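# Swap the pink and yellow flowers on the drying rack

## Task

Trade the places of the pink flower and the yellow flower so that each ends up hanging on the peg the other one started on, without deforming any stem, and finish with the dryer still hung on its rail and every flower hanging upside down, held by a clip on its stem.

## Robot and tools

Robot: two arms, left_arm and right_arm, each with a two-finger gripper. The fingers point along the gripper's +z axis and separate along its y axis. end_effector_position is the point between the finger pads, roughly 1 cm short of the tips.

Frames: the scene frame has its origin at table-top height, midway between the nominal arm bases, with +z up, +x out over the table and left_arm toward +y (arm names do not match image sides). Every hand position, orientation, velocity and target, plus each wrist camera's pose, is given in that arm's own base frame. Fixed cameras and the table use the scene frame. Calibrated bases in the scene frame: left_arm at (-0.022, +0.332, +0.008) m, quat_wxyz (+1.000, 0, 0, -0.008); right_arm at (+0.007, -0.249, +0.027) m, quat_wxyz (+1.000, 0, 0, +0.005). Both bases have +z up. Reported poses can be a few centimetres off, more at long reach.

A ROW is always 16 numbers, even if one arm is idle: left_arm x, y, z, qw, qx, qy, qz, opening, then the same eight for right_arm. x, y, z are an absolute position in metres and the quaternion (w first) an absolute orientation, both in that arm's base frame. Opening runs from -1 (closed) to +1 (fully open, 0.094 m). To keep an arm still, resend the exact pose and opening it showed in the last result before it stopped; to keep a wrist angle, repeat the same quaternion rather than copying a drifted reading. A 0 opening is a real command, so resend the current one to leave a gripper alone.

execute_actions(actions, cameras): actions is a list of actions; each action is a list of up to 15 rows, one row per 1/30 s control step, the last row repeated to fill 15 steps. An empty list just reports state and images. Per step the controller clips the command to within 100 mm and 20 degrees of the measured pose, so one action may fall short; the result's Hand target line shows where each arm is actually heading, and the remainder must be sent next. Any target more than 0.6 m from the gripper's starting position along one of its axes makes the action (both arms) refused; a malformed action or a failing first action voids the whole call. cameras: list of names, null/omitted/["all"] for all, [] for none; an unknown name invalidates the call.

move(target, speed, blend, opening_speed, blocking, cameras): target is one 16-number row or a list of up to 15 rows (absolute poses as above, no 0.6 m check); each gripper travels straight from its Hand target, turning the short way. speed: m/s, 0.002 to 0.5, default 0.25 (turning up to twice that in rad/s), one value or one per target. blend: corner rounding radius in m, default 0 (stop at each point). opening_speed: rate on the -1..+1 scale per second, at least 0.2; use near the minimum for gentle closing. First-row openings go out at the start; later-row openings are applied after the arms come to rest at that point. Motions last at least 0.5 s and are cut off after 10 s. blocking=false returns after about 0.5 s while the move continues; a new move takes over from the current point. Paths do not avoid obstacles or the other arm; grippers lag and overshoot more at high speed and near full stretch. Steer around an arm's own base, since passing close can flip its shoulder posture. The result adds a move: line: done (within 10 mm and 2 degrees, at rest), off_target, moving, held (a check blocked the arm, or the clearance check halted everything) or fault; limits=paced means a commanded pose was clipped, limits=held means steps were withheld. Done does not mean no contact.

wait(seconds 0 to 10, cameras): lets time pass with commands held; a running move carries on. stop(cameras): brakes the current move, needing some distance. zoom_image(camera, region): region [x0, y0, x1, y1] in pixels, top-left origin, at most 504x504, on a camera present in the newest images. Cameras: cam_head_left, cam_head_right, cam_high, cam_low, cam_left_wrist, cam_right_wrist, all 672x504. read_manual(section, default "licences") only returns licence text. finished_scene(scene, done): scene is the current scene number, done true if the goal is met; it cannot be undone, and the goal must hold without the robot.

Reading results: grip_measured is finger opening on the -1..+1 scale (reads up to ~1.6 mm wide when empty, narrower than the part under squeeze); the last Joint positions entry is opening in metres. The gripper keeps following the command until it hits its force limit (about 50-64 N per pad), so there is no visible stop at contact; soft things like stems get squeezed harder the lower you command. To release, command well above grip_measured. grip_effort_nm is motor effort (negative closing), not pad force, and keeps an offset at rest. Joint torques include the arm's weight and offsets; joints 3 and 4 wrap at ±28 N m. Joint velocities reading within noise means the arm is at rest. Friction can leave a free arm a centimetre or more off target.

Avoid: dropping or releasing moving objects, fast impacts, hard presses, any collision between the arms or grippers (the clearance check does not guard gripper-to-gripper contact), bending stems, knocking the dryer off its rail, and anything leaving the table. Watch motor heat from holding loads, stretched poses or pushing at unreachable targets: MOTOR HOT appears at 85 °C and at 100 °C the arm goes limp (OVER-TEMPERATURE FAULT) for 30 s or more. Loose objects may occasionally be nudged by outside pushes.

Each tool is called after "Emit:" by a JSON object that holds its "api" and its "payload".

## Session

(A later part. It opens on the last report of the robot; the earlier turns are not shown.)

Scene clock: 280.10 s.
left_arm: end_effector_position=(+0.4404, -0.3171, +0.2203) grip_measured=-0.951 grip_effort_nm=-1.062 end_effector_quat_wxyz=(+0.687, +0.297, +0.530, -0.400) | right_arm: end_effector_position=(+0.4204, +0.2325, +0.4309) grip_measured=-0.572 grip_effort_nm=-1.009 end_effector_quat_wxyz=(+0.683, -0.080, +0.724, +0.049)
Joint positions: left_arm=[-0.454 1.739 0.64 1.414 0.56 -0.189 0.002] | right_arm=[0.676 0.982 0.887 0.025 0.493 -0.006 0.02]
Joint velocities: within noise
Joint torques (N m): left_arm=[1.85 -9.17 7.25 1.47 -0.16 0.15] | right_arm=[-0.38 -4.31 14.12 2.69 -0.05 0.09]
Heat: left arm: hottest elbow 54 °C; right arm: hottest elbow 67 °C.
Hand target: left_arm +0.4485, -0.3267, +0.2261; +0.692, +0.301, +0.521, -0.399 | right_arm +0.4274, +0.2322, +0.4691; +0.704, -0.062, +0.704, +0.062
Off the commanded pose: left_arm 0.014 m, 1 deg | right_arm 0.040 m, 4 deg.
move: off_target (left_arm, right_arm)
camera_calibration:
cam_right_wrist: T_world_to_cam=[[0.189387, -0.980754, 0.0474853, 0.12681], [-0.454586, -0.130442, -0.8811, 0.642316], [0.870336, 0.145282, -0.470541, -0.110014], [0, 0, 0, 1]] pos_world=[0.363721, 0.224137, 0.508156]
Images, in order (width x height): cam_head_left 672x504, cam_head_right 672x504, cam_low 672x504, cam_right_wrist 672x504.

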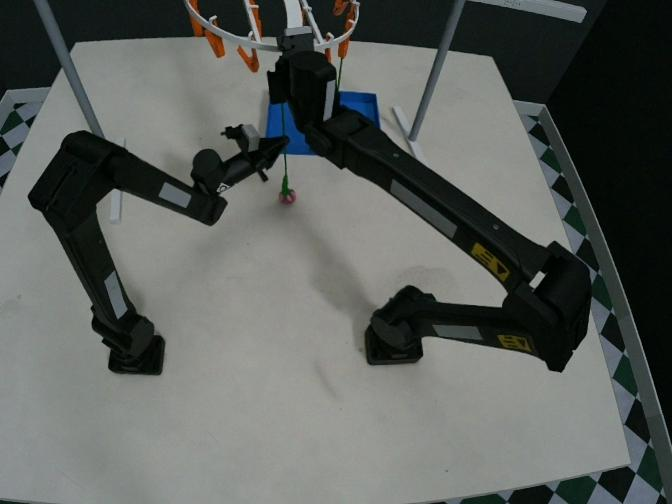

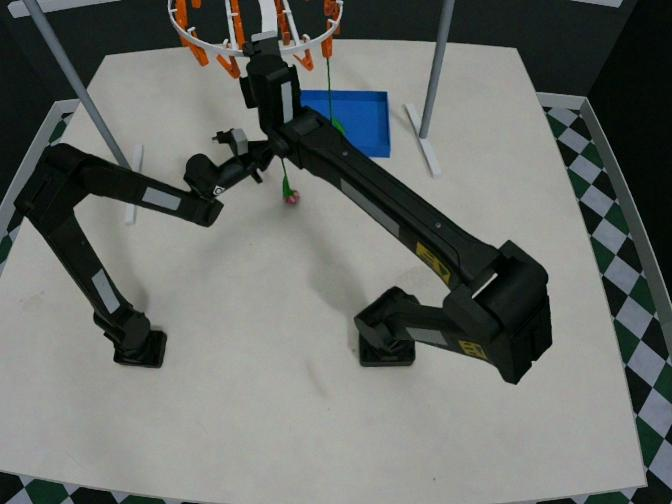

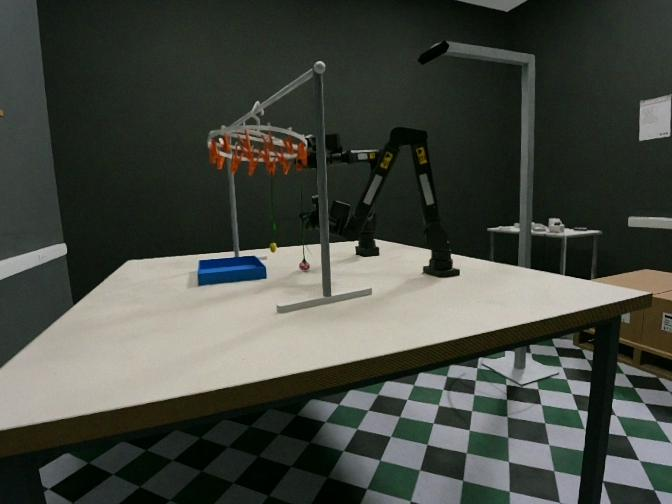

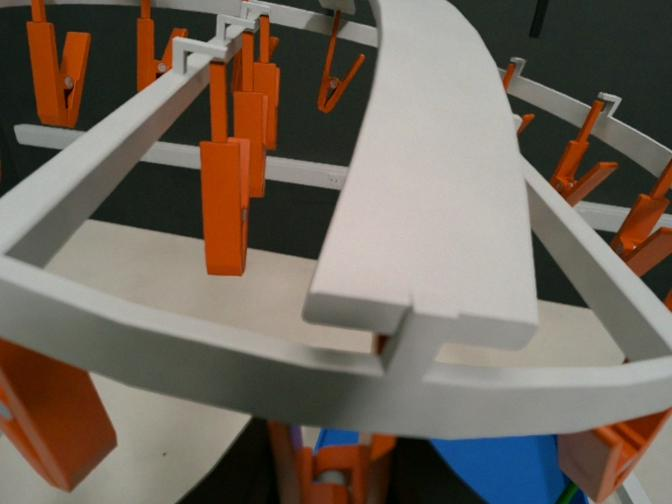

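Emit:
{"api": "move", "payload": {"target": [[0.4545, -0.3402, 0.232, 0.6916, 0.3009, 0.5212, -0.3993, -0.97, 0.430, 0.2335, 0.470, 0.7044, -0.0616, 0.7044, 0.0616, -0.62]], "speed": 0.04, "cameras": ["cam_low", "cam_left_wrist", "cam_head_left", "cam_head_right"]}}

Emit:
{"api": "zoom_image", "payload": {"camera": "cam_head_left", "region": [230, 10, 370, 115]}}

Emit:
{"api": "zoom_image", "payload": {"camera": "cam_low", "region": [270, 130, 330, 200]}}

Scene clock: 303.13 s.
left_arm: end_effector_position=(+0.4462, -0.3292, +0.2248) grip_measured=-0.951 grip_effort_nm=-1.062 end_effector_quat_wxyz=(+0.686, +0.296, +0.531, -0.400) | right_arm: end_effector_position=(+0.4204, +0.2325, +0.4310) grip_measured=-0.574 grip_effort_nm=-1.033 end_effector_quat_wxyz=(+0.683, -0.080, +0.724, +0.049)
Joint positions: left_arm=[-0.475 1.739 0.671 1.377 0.54 -0.182 0.002] | right_arm=[0.676 0.982 0.887 0.026 0.493 -0.006 0.02]
Joint velocities: within noise
Joint torques (N m): left_arm=[1.44 -9.47 7.57 1.55 -0.17 0.18] | right_arm=[-0.26 -4.66 14.06 2.69 -0.04 0.09]
Heat: left arm: hottest elbow 54 °C; right arm: hottest elbow 71 °C.
Hand target: left_arm +0.4539, -0.3398, +0.2321; +0.692, +0.301, +0.521, -0.399 | right_arm +0.4273, +0.2321, +0.4691; +0.705, -0.062, +0.704, +0.062
Off the commanded pose: left_arm 0.016 m, 1 deg | right_arm 0.040 m, 4 deg.
move: off_target (left_arm, right_arm)
camera_calibration:
cam_left_wrist: T_world_to_cam=[[-0.85855, -0.512687, 0.00666599, 0.212773], [-0.0928079, 0.142604, -0.985419, 0.348608], [0.504261, -0.84665, -0.170014, -0.375018], [0, 0, 0, 1]] pos_world=[0.404137, -0.258136, 0.278348]
Images, in order (width x height): cam_head_left 672x504, cam_head_right 672x504, cam_low 672x504, cam_left_wrist 672x504.

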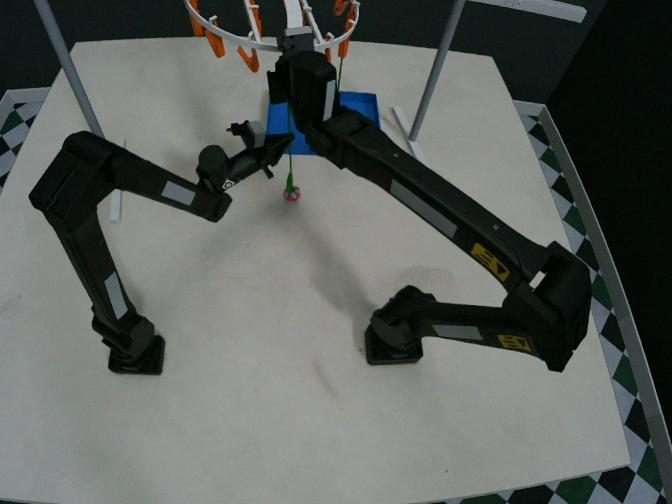

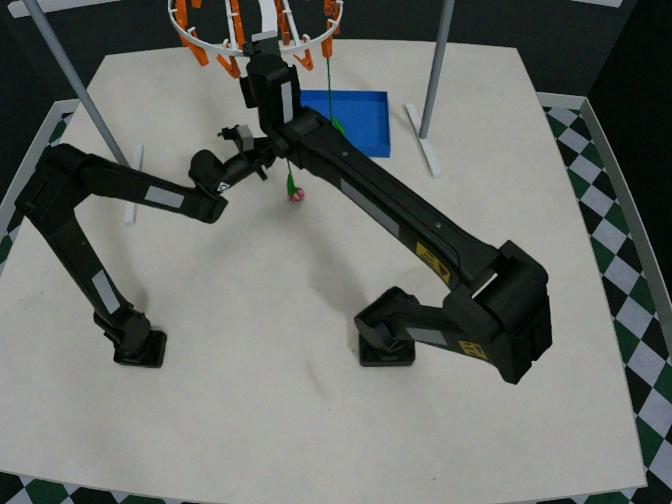

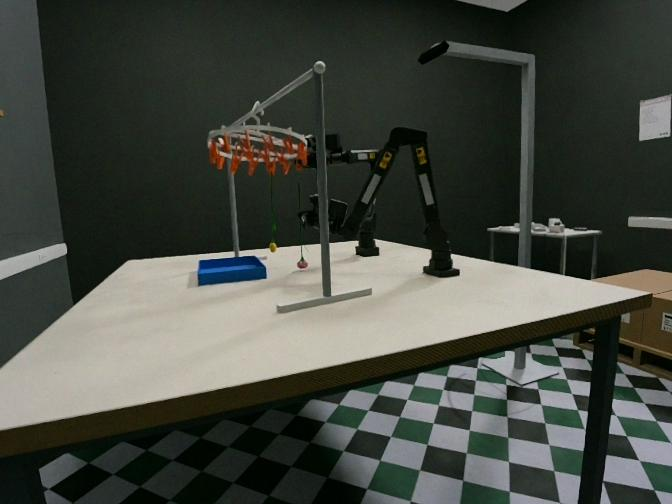

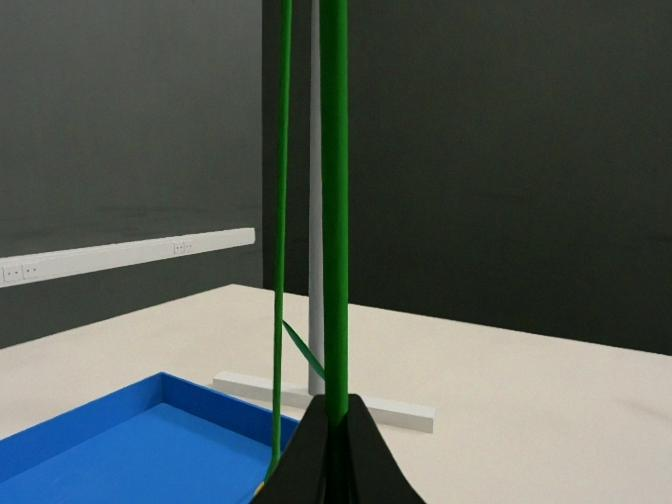

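Scaled by 3.600 from the camera's 672x504 image, which has a finer 960x720 frame.

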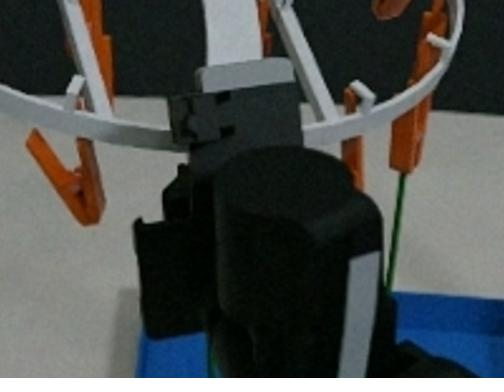

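Scaled by 7.200 from the camera's 672x504 image, which has a finer 960x720 frame.

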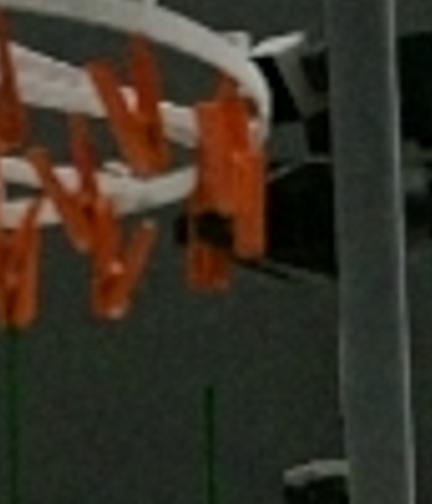

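Emit:
{"api": "move", "payload": {"target": [[0.4552, -0.3402, 0.275, 0.6916, 0.3009, 0.5212, -0.3993, -0.97, 0.430, 0.2335, 0.470, 0.7044, -0.0616, 0.7044, 0.0616, -0.62]], "speed": 0.03, "cameras": ["cam_low", "cam_left_wrist", "cam_high"]}}

Emit:
{"api": "zoom_image", "payload": {"camera": "cam_low", "region": [270, 130, 330, 200]}}

Emit:
{"api": "zoom_image", "payload": {"camera": "cam_high", "region": [270, 90, 390, 180]}}

Scene clock: 315.10 s.
left_arm: end_effector_position=(+0.4494, -0.3307, +0.2473) grip_measured=-0.951 grip_effort_nm=-1.067 end_effector_quat_wxyz=(+0.675, +0.295, +0.545, -0.400) | right_arm: end_effector_position=(+0.4204, +0.2325, +0.4310) grip_measured=-0.574 grip_effort_nm=-1.023 end_effector_quat_wxyz=(+0.683, -0.080, +0.724, +0.049)
Joint positions: left_arm=[-0.475 1.653 0.686 1.24 0.539 -0.181 0.002] | right_arm=[0.676 0.982 0.887 0.026 0.493 -0.006 0.02]
Joint velocities: within noise
Joint torques (N m): left_arm=[1.85 -11.58 8.59 1.47 -0.12 0.15] | right_arm=[-0.21 -4.42 14.09 2.63 -0.05 0.09]
Heat: left arm: hottest elbow 53 °C; right arm: hottest elbow 73 °C.
Hand target: left_arm +0.4539, -0.3393, +0.2752; +0.692, +0.301, +0.521, -0.399 | right_arm +0.4273, +0.2321, +0.4692; +0.705, -0.062, +0.704, +0.062
Off the commanded pose: left_arm 0.030 m, 3 deg | right_arm 0.040 m, 4 deg.
move: off_target (left_arm, right_arm)
camera_calibration:
cam_left_wrist: T_world_to_cam=[[-0.857733, -0.513506, 0.0246122, 0.209458], [-0.123357, 0.1591, -0.979526, 0.388964], [0.499077, -0.843207, -0.19981, -0.363276], [0, 0, 0, 1]] pos_world=[0.408942, -0.260643, 0.303259]
Images, in order (width x height): cam_high 672x504, cam_low 672x504, cam_left_wrist 672x504.

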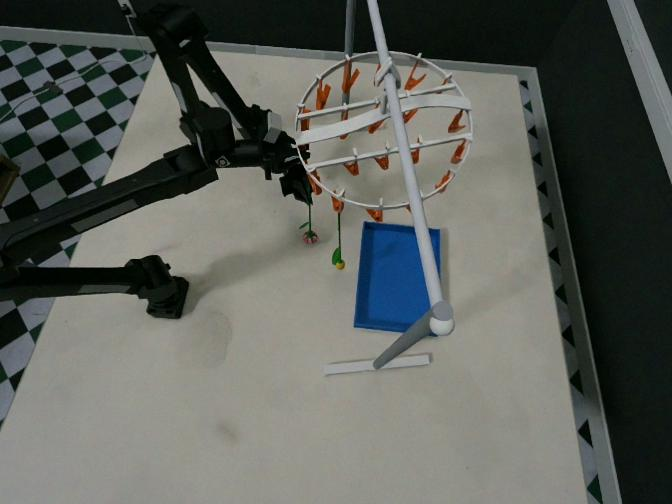

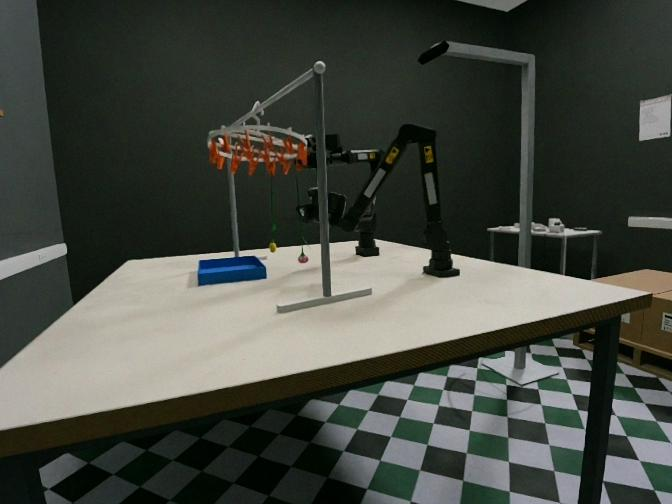

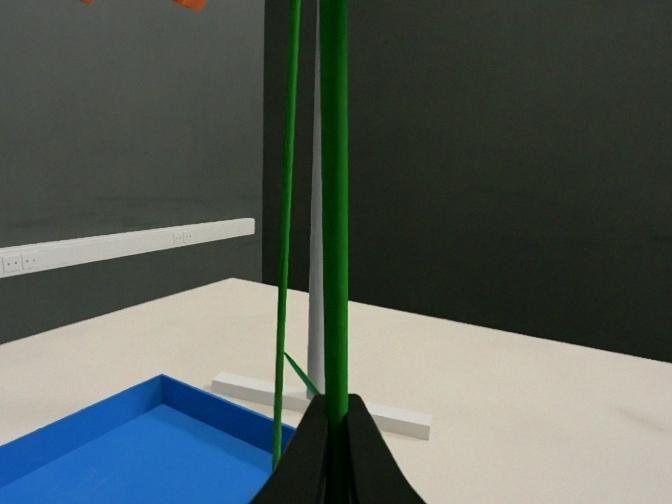

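Scaled by 7.200 from the camera's 672x504 image, which has a finer 960x720 frame.

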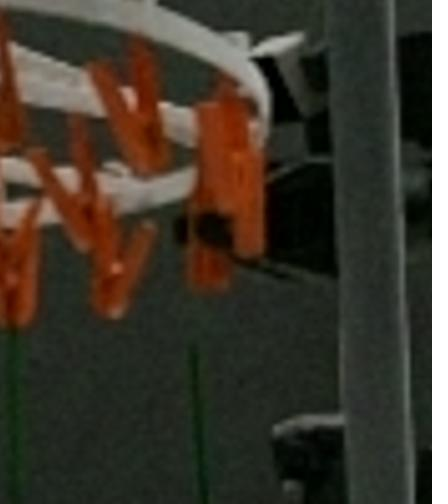

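Scaled by 4.200 from the camera's 672x504 image, which has a finer 960x720 frame.

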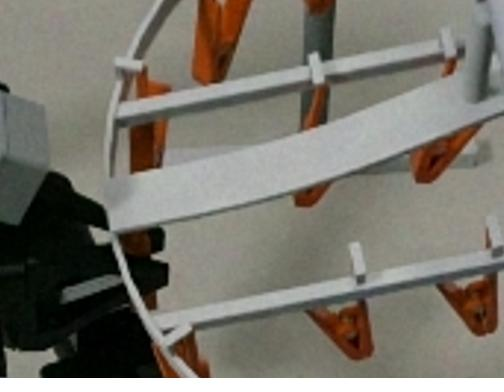

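Emit:
{"api": "move", "payload": {"target": [[0.4512, -0.3400, 0.298, 0.6993, 0.2950, 0.5109, -0.4037, -0.97, 0.430, 0.2335, 0.470, 0.7044, -0.0616, 0.7044, 0.0616, -0.62]], "speed": 0.03, "cameras": ["cam_low", "cam_left_wrist", "cam_high"]}}

Emit:
{"api": "zoom_image", "payload": {"camera": "cam_low", "region": [270, 130, 330, 200]}}

Scene clock: 321.33 s.
left_arm: end_effector_position=(+0.4462, -0.3304, +0.2684) grip_measured=-0.951 grip_effort_nm=-1.067 end_effector_quat_wxyz=(+0.685, +0.294, +0.534, -0.399) | right_arm: end_effector_position=(+0.4204, +0.2325, +0.4310) grip_measured=-0.574 grip_effort_nm=-1.033 end_effector_quat_wxyz=(+0.683, -0.080, +0.724, +0.049)
Joint positions: left_arm=[-0.479 1.61 0.69 1.223 0.53 -0.181 0.002] | right_arm=[0.676 0.982 0.887 0.026 0.493 -0.006 0.02]
Joint velocities: within noise
Joint torques (N m): left_arm=[1.73 -11.4 8.99 1.5 -0.16 -0.02] | right_arm=[-0.32 -4.6 14.12 2.65 -0.04 0.1]
Heat: left arm: hottest elbow 54 °C; right arm: hottest elbow 74 °C.
Hand target: left_arm +0.4498, -0.3390, +0.2980; +0.699, +0.295, +0.511, -0.404 | right_arm +0.4273, +0.2321, +0.4692; +0.705, -0.062, +0.704, +0.062
Off the commanded pose: left_arm 0.031 m, 3 deg | right_arm 0.040 m, 4 deg.
move: off_target (left_arm, right_arm)
camera_calibration:
cam_left_wrist: T_world_to_cam=[[-0.856024, -0.516819, 0.0110099, 0.20816], [-0.0988659, 0.142775, -0.984805, 0.394333], [0.507394, -0.844105, -0.173315, -0.368273], [0, 0, 0, 1]] pos_world=[0.404036, -0.259581, 0.322222]
Images, in order (width x height): cam_high 672x504, cam_low 672x504, cam_left_wrist 672x504.

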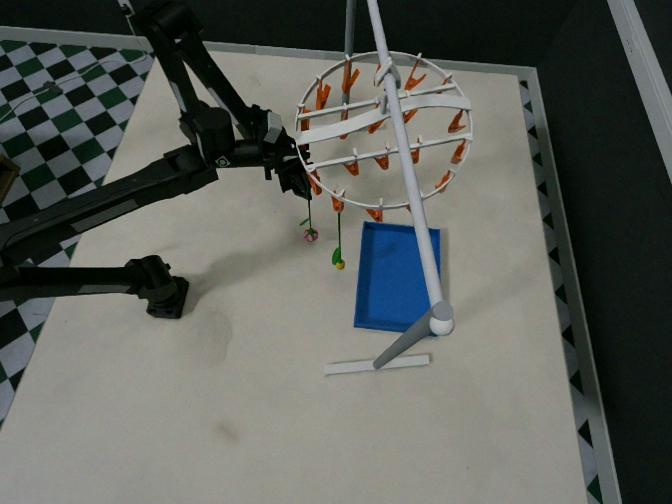

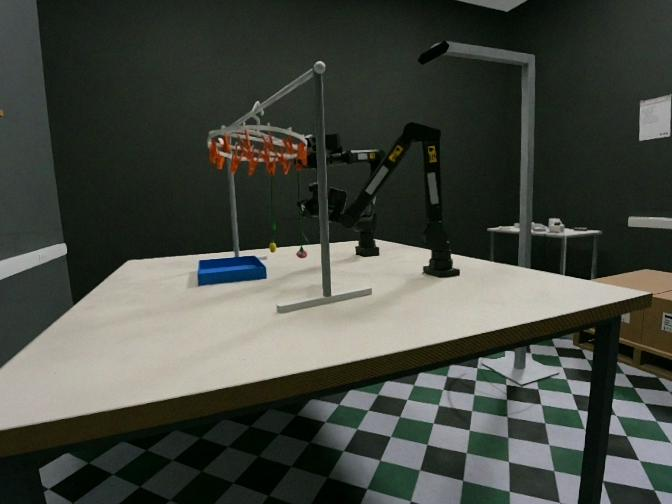

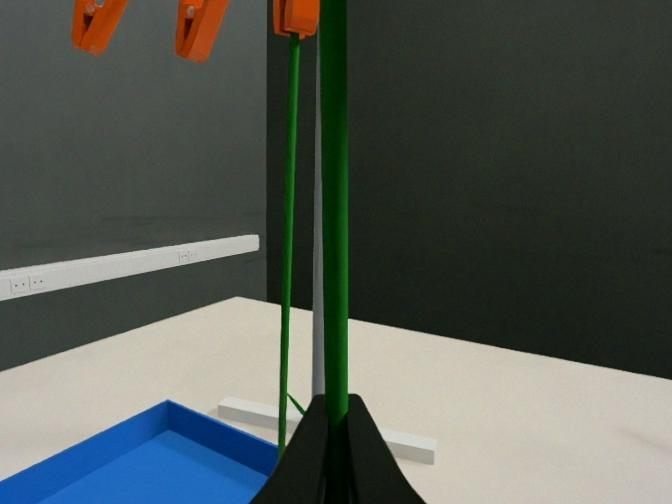

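Scaled by 7.200 from the camera's 672x504 image, which has a finer 960x720 frame.

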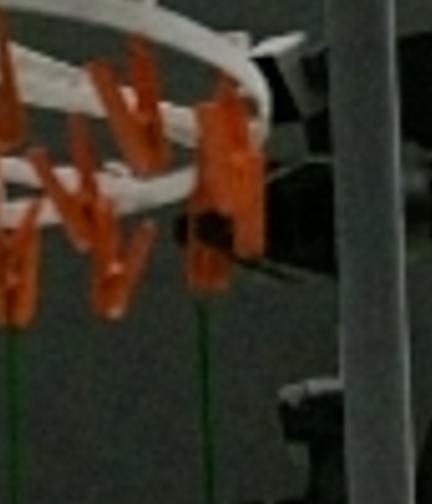

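Emit:
{"api": "move", "payload": {"target": [[0.4490, -0.3400, 0.316, 0.6993, 0.2950, 0.5109, -0.4037, -0.97, 0.430, 0.2335, 0.470, 0.7044, -0.0616, 0.7044, 0.0616, -0.62]], "speed": 0.02, "cameras": ["cam_low", "cam_left_wrist", "cam_right_wrist"]}}

Emit:
{"api": "zoom_image", "payload": {"camera": "cam_low", "region": [270, 130, 330, 200]}}

Scene clock: 327.17 s.
left_arm: end_effector_position=(+0.4445, -0.3303, +0.2850) grip_measured=-0.951 grip_effort_nm=-1.062 end_effector_quat_wxyz=(+0.685, +0.293, +0.535, -0.399) | right_arm: end_effector_position=(+0.4204, +0.2325, +0.4310) grip_measured=-0.574 grip_effort_nm=-1.028 end_effector_quat_wxyz=(+0.683, -0.080, +0.724, +0.049)
Joint positions: left_arm=[-0.481 1.562 0.697 1.166 0.528 -0.181 0.002] | right_arm=[0.676 0.982 0.887 0.026 0.493 -0.006 0.02]
Joint velocities: within noise
Joint torques (N m): left_arm=[1.55 -11.11 9.51 1.43 -0.15 -0.01] | right_arm=[-0.26 -4.37 14.12 2.62 -0.05 0.1]
Heat: left arm: hottest elbow 54 °C; right arm: hottest elbow 74 °C.
Hand target: left_arm +0.4475, -0.3389, +0.3160; +0.699, +0.295, +0.511, -0.404 | right_arm +0.4273, +0.2321, +0.4692; +0.705, -0.062, +0.704, +0.062
Off the commanded pose: left_arm 0.033 m, 3 deg | right_arm 0.040 m, 4 deg.
move: off_target (left_arm, right_arm)
camera_calibration:
cam_left_wrist: T_world_to_cam=[[-0.855857, -0.51706, 0.0125837, 0.20595], [-0.100881, 0.14302, -0.984565, 0.411376], [0.50728, -0.843916, -0.174567, -0.363965], [0, 0, 0, 1]] pos_world=[0.402396, -0.259503, 0.338898]
cam_right_wrist: T_world_to_cam=[[0.189372, -0.980765, 0.0473075, 0.126894], [-0.454324, -0.130232, -0.881266, 0.642306], [0.870476, 0.145395, -0.470247, -0.11019], [0, 0, 0, 1]] pos_world=[0.363703, 0.224123, 0.508223]
Images, in order (width x height): cam_low 672x504, cam_left_wrist 672x504, cam_right_wrist 672x504.

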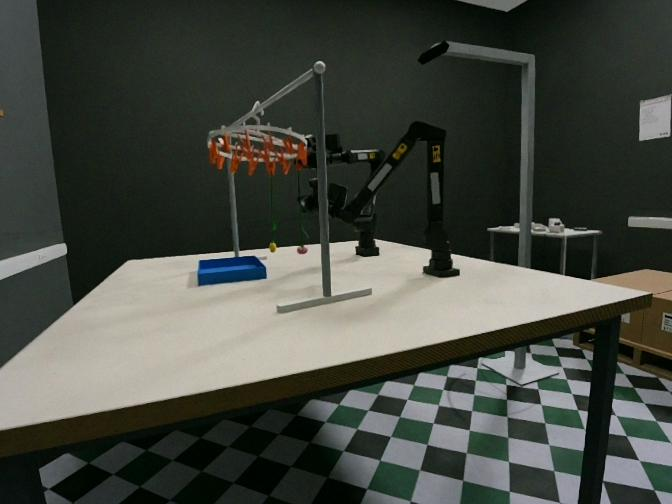

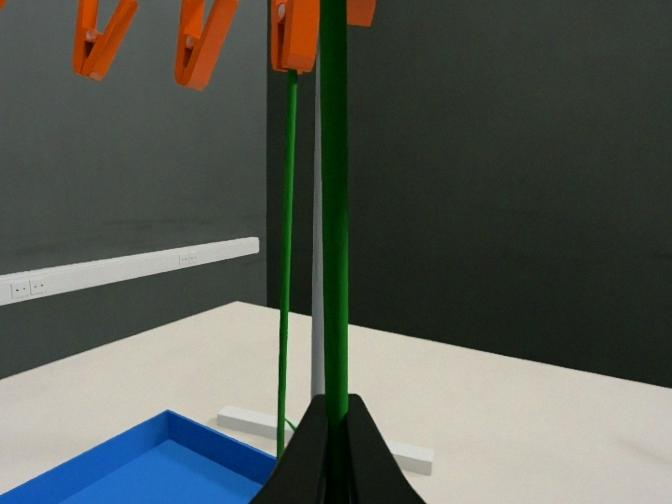

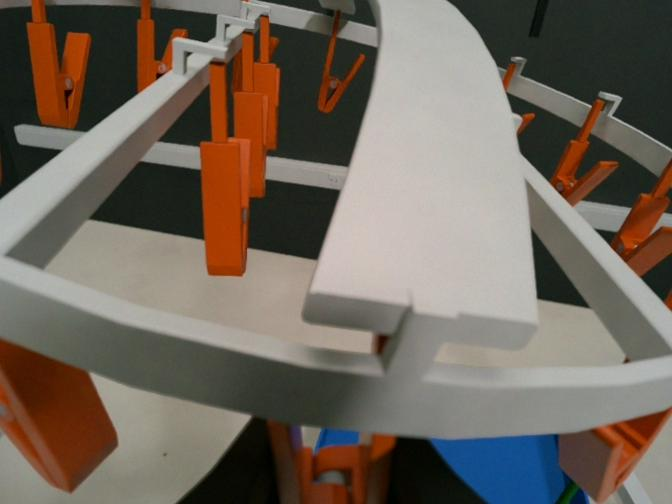

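Scaled by 7.200 from the camera's 672x504 image, which has a finer 960x720 frame.

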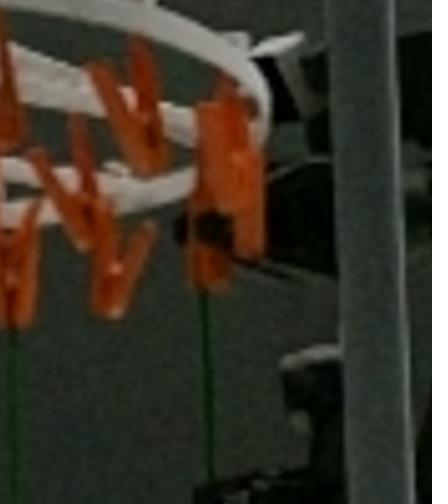

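Emit:
{"api": "move", "payload": {"target": [0.4490, -0.3400, 0.316, 0.6993, 0.2950, 0.5109, -0.4037, -0.97, 0.430, 0.2335, 0.470, 0.7044, -0.0616, 0.7044, 0.0616, -0.1], "opening_speed": 0.35, "speed": 0.05, "cameras": ["cam_low", "cam_left_wrist", "cam_right_wrist"]}}

Scene clock: 346.53 s.
left_arm: end_effector_position=(+0.4444, -0.3304, +0.2851) grip_measured=-0.952 grip_effort_nm=-1.067 end_effector_quat_wxyz=(+0.685, +0.293, +0.535, -0.399) | right_arm: end_effector_position=(+0.4204, +0.2325, +0.4310) grip_measured=-0.102 grip_effort_nm=0.071 end_effector_quat_wxyz=(+0.683, -0.080, +0.724, +0.049)
Joint positions: left_arm=[-0.482 1.561 0.697 1.165 0.528 -0.181 0.002] | right_arm=[0.676 0.982 0.887 0.026 0.493 -0.006 0.042]
Joint velocities: within noise
Joint torques (N m): left_arm=[1.67 -10.99 9.51 1.47 -0.15 -0.01] | right_arm=[-0.15 -4.54 14.12 2.65 -0.04 0.11]
Heat: left arm: hottest elbow 57 °C; right arm: hottest elbow 76 °C.
Hand target: left_arm +0.4475, -0.3388, +0.3161; +0.699, +0.295, +0.511, -0.404 | right_arm +0.4273, +0.2321, +0.4692; +0.705, -0.062, +0.704, +0.062
Off the commanded pose: left_arm 0.033 m, 3 deg | right_arm 0.040 m, 4 deg.
move: off_target (left_arm, right_arm)
camera_calibration:
cam_left_wrist: T_world_to_cam=[[-0.855865, -0.517044, 0.0126804, 0.205782], [-0.10093, 0.142924, -0.984574, 0.411502], [0.507256, -0.843942, -0.174509, -0.364006], [0, 0, 0, 1]] pos_world=[0.402298, -0.259615, 0.339022]
cam_right_wrist: T_world_to_cam=[[0.189372, -0.980765, 0.0473075, 0.126894], [-0.454324, -0.130232, -0.881266, 0.642306], [0.870476, 0.145395, -0.470247, -0.11019], [0, 0, 0, 1]] pos_world=[0.363703, 0.224123, 0.508223]
Images, in order (width x height): cam_low 672x504, cam_left_wrist 672x504, cam_right_wrist 672x504.

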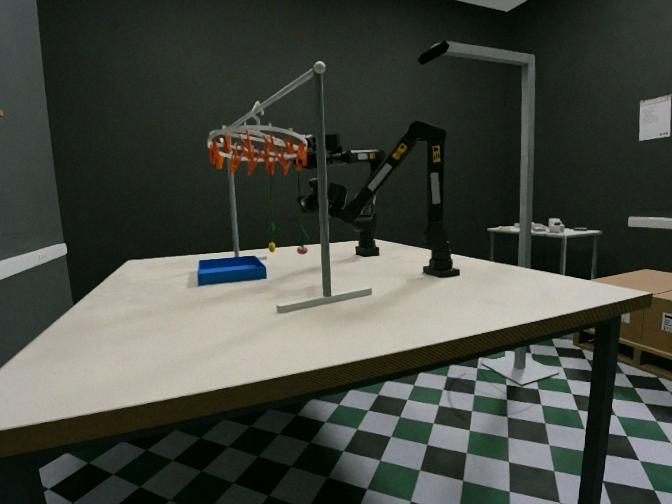

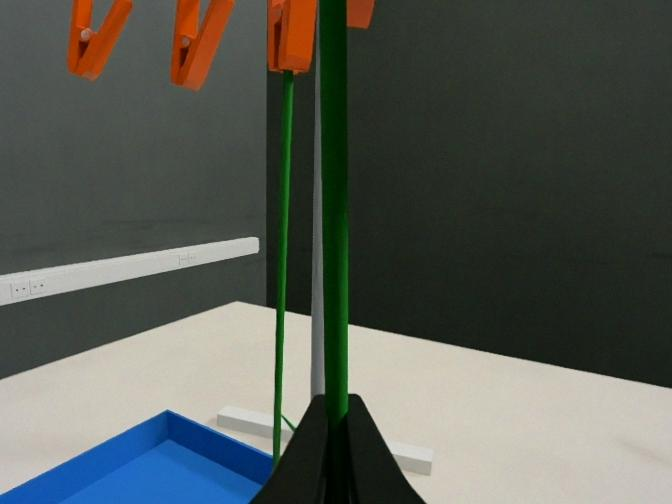

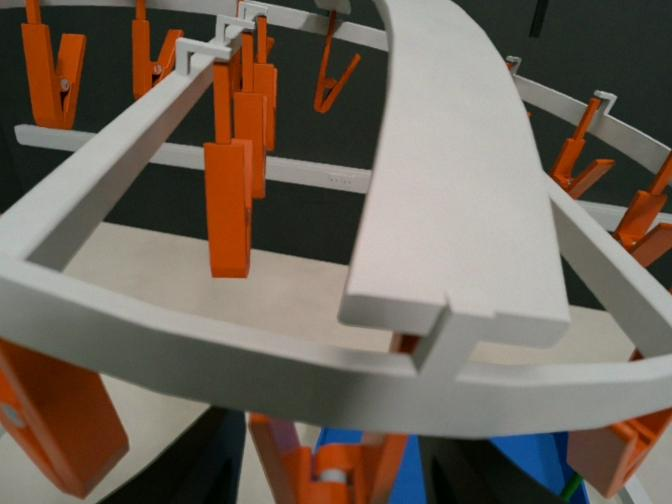

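Emit:
{"api": "zoom_image", "payload": {"camera": "cam_low", "region": [270, 130, 330, 200]}}

Emit:
{"api": "zoom_image", "payload": {"camera": "cam_right_wrist", "region": [220, 390, 460, 504]}}

Scaled by 7.200 from the camera's 672x504 image, which has a finer 960x720 frame.

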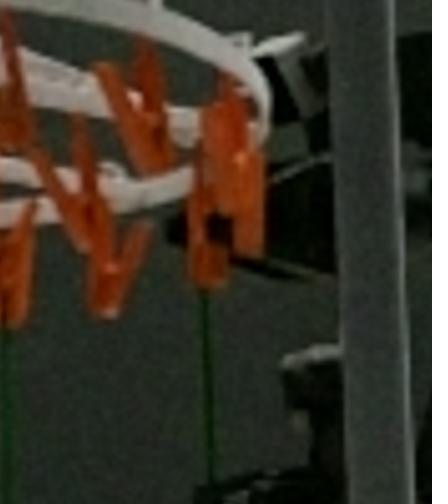

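Scaled by 2.100 from the camera's 672x504 image, which has a finer 960x720 frame.

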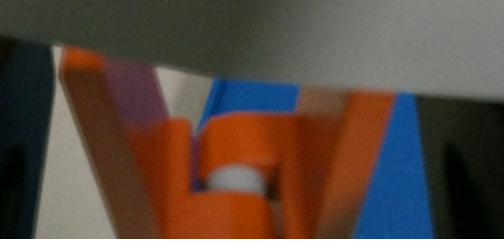

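Emit:
{"api": "move", "payload": {"target": [0.4490, -0.3400, 0.316, 0.6993, 0.2950, 0.5109, -0.4037, -0.97, 0.320, 0.216, 0.462, 0.7044, -0.0616, 0.7044, 0.0616, -0.1], "speed": 0.05, "cameras": ["cam_low", "cam_right_wrist", "cam_left_wrist"]}}

Scene clock: 352.97 s.
left_arm: end_effector_position=(+0.4446, -0.3307, +0.2934) grip_measured=-0.952 grip_effort_nm=-1.057 end_effector_quat_wxyz=(+0.690, +0.294, +0.528, -0.399) | right_arm: end_effector_position=(+0.3233, +0.2144, +0.4682) grip_measured=-0.101 grip_effort_nm=0.066 end_effector_quat_wxyz=(+0.708, -0.057, +0.701, +0.060)
Joint positions: left_arm=[-0.482 1.552 0.705 1.165 0.528 -0.181 0.002] | right_arm=[0.881 0.735 0.815 -0.067 0.715 -0.006 0.042]
Joint velocities: within noise
Joint torques (N m): left_arm=[1.67 -10.29 9.14 1.46 -0.16 -0.01] | right_arm=[1.32 -1.61 8.46 1.58 0.1 0.1]
Heat: left arm: hottest elbow 57 °C; right arm: hottest elbow 75 °C.
Hand target: left_arm +0.4480, -0.3392, +0.3161; +0.699, +0.295, +0.511, -0.404 | right_arm +0.3201, +0.2161, +0.4621; +0.704, -0.062, +0.704, +0.062
Off the commanded pose: left_arm 0.025 m, 2 deg | right_arm 0.007 m, 1 deg.
move: off_target (left_arm)
camera_calibration:
cam_left_wrist: T_world_to_cam=[[-0.856184, -0.516654, 0.00416442, 0.20846], [-0.0865467, 0.135467, -0.986995, 0.411529], [0.50937, -0.84541, -0.1607, -0.368464], [0, 0, 0, 1]] pos_world=[0.401781, -0.25955, 0.346097]
cam_right_wrist: T_world_to_cam=[[0.171461, -0.985174, 0.0057134, 0.152034], [-0.399046, -0.0747504, -0.913879, 0.614125], [0.900757, 0.154415, -0.405947, -0.0473648], [0, 0, 0, 1]] pos_world=[0.26166, 0.203, 0.541139]
Images, in order (width x height): cam_low 672x504, cam_left_wrist 672x504, cam_right_wrist 672x504.

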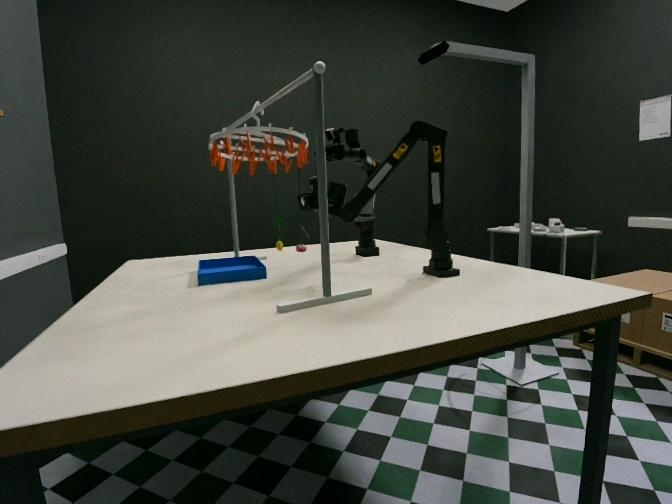

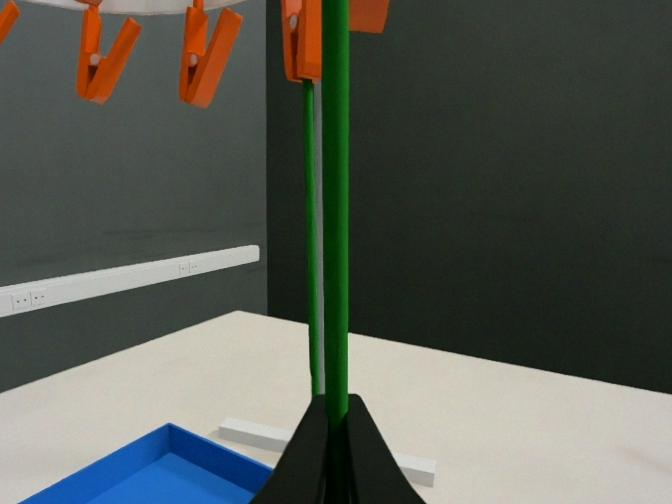

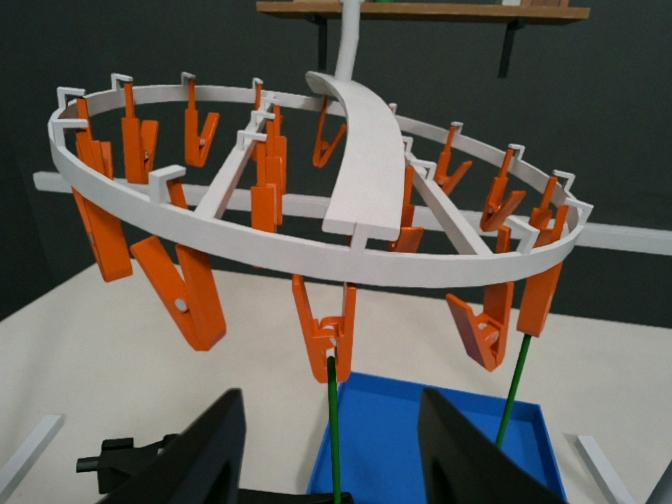

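Emit:
{"api": "zoom_image", "payload": {"camera": "cam_right_wrist", "region": [260, 260, 400, 400]}}

Emit:
{"api": "zoom_image", "payload": {"camera": "cam_low", "region": [270, 130, 330, 200]}}

Scaled by 3.600 from the camera's 672x504 image, which has a finer 960x720 frame.

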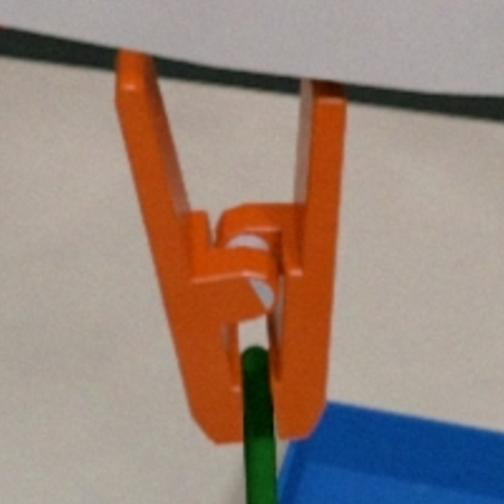

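Scaled by 7.200 from the camera's 672x504 image, which has a finer 960x720 frame.

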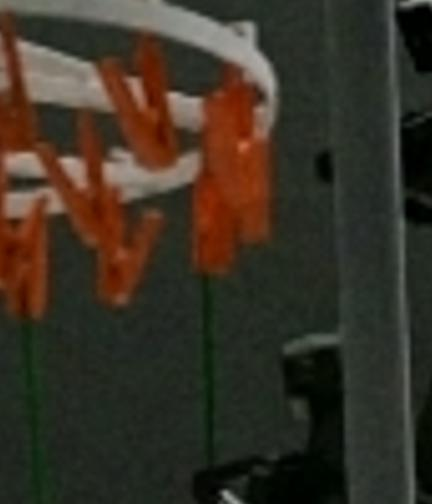

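Emit:
{"api": "move", "payload": {"target": [[0.4470, -0.3370, 0.303, 0.6993, 0.2950, 0.5109, -0.4037, -0.97, 0.320, 0.216, 0.462, 0.7044, -0.0616, 0.7044, 0.0616, -0.1], [0.4470, -0.3370, 0.303, 0.6993, 0.2950, 0.5109, -0.4037, -0.45, 0.320, 0.216, 0.462, 0.7044, -0.0616, 0.7044, 0.0616, -0.1]], "speed": 0.03, "opening_speed": 0.2, "cameras": ["cam_low", "cam_right_wrist", "cam_left_wrist"]}}

Scene clock: 361.20 s.
left_arm: end_effector_position=(+0.4443, -0.3306, +0.2942) grip_measured=-0.453 grip_effort_nm=0.051 end_effector_quat_wxyz=(+0.693, +0.294, +0.524, -0.399) | right_arm: end_effector_position=(+0.3233, +0.2144, +0.4680) grip_measured=-0.101 grip_effort_nm=0.076 end_effector_quat_wxyz=(+0.708, -0.058, +0.701, +0.060)
Joint positions: left_arm=[-0.482 1.556 0.705 1.178 0.528 -0.181 0.026] | right_arm=[0.881 0.735 0.815 -0.068 0.715 -0.006 0.042]
Joint velocities: within noise
Joint torques (N m): left_arm=[2.02 -8.59 7.88 2.69 -0.03 -0.02] | right_arm=[1.2 -1.85 8.4 1.61 0.1 0.1]
Heat: left arm: hottest elbow 56 °C; right arm: hottest elbow 72 °C.
Hand target: left_arm +0.4467, -0.3368, +0.3028; +0.699, +0.295, +0.511, -0.404 | right_arm +0.3201, +0.2160, +0.4620; +0.704, -0.062, +0.704, +0.062
Off the commanded pose: left_arm 0.011 m, 2 deg | right_arm 0.007 m, 1 deg.
move: off_target (left_arm); target 2's new opening was sent with left_arm's hand 0.011 m and 2 deg from that target
camera_calibration:
cam_left_wrist: T_world_to_cam=[[-0.856199, -0.516646, -0.000787382, 0.209759], [-0.0782004, 0.131102, -0.98828, 0.407517], [0.510694, -0.846102, -0.152651, -0.371251], [0, 0, 0, 1]] pos_world=[0.401059, -0.259172, 0.346234]
cam_right_wrist: T_world_to_cam=[[0.17109, -0.985234, 0.00645497, 0.151758], [-0.399743, -0.075402, -0.913521, 0.614109], [0.900519, 0.153714, -0.406741, -0.0468622], [0, 0, 0, 1]] pos_world=[0.261722, 0.203025, 0.540961]
Images, in order (width x height): cam_low 672x504, cam_left_wrist 672x504, cam_right_wrist 672x504.

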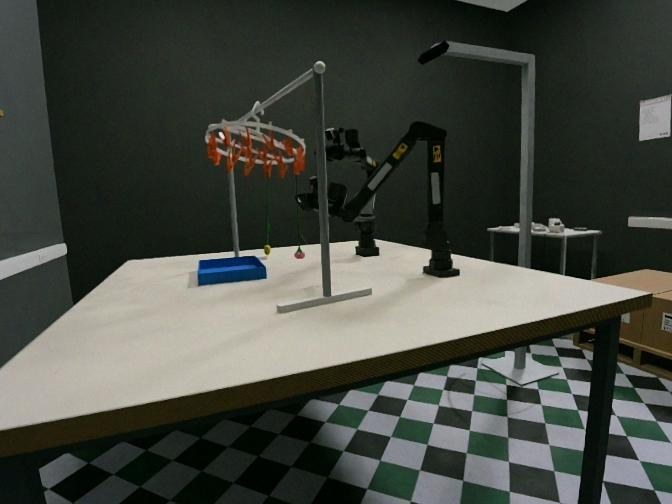

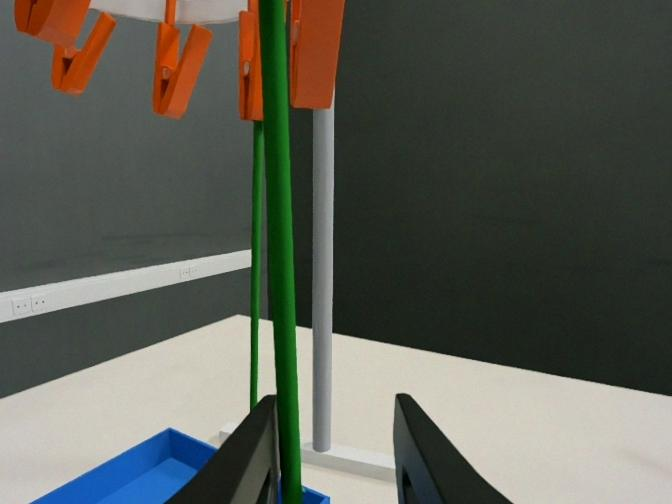

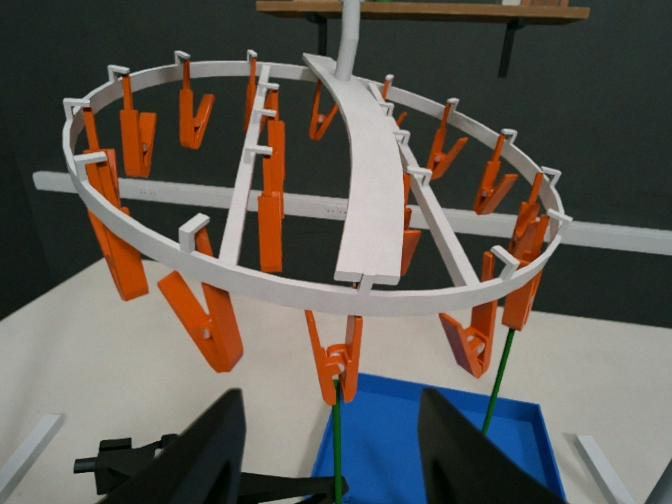

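Emit:
{"api": "move", "payload": {"target": [[0.4540, -0.3330, 0.303, 0.6993, 0.2950, 0.5109, -0.4037, -0.40, 0.320, 0.216, 0.462, 0.7044, -0.0616, 0.7044, 0.0616, -0.1], [0.3940, -0.2290, 0.298, 0.6993, 0.2950, 0.5109, -0.4037, -0.40, 0.300, 0.206, 0.462, 0.7044, -0.0616, 0.7044, 0.0616, -0.1]], "speed": [0.03, 0.06], "cameras": ["cam_low", "cam_right_wrist", "cam_left_wrist"]}}

Scene clock: 369.40 s.
left_arm: end_effector_position=(+0.3961, -0.2346, +0.2878) grip_measured=-0.402 grip_effort_nm=0.051 end_effector_quat_wxyz=(+0.689, +0.296, +0.522, -0.406) | right_arm: end_effector_position=(+0.3034, +0.2047, +0.4675) grip_measured=-0.101 grip_effort_nm=0.066 end_effector_quat_wxyz=(+0.708, -0.058, +0.702, +0.060)
Joint positions: left_arm=[-0.283 1.403 0.486 1.301 0.728 -0.279 0.028] | right_arm=[0.923 0.673 0.792 -0.108 0.758 -0.006 0.042]
Joint velocities: within noise
Joint torques (N m): left_arm=[3.43 -8.12 5.63 2.51 0 -0.06] | right_arm=[1.38 -0.91 8.47 1.51 0.11 0.1]
Heat: left arm: hottest elbow 55 °C; right arm: hottest elbow 69 °C.
Hand target: left_arm +0.3939, -0.2292, +0.2978; +0.699, +0.295, +0.511, -0.404 | right_arm +0.3001, +0.2060, +0.4620; +0.704, -0.062, +0.704, +0.062
Off the commanded pose: left_arm 0.012 m, 2 deg | right_arm 0.007 m, 1 deg.
move: off_target (left_arm)
camera_calibration:
cam_left_wrist: T_world_to_cam=[[-0.864227, -0.50309, 0.00355377, 0.223199], [-0.078597, 0.128033, -0.988651, 0.384379], [0.496925, -0.854698, -0.150191, -0.263707], [0, 0, 0, 1]] pos_world=[0.354148, -0.162313, 0.339617]
cam_right_wrist: T_world_to_cam=[[0.170723, -0.985297, 0.00657546, 0.145692], [-0.400578, -0.0755021, -0.913147, 0.605046], [0.900217, 0.153261, -0.407578, -0.0270271], [0, 0, 0, 1]] pos_world=[0.241825, 0.193374, 0.540523]
Images, in order (width x height): cam_low 672x504, cam_left_wrist 672x504, cam_right_wrist 672x504.

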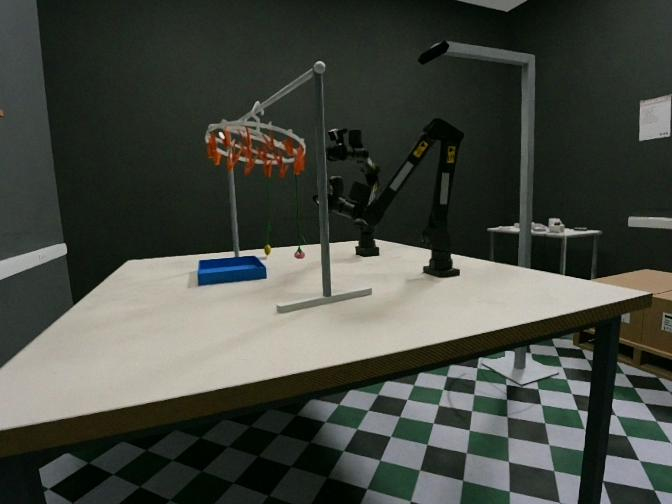

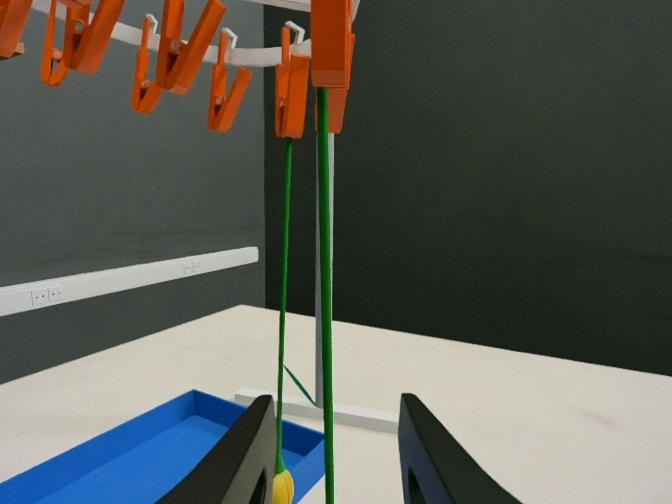

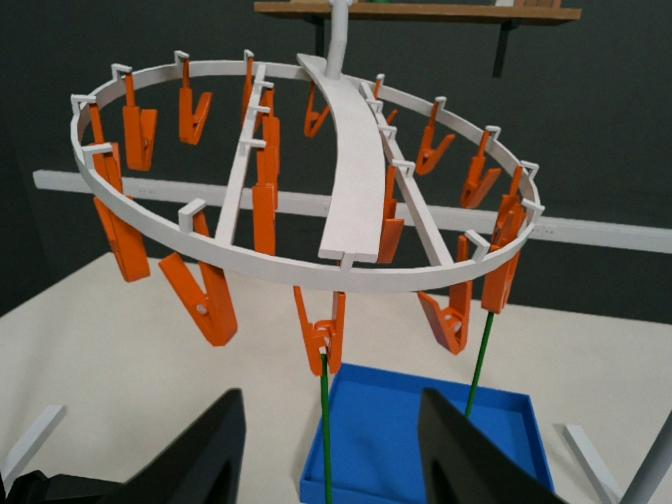

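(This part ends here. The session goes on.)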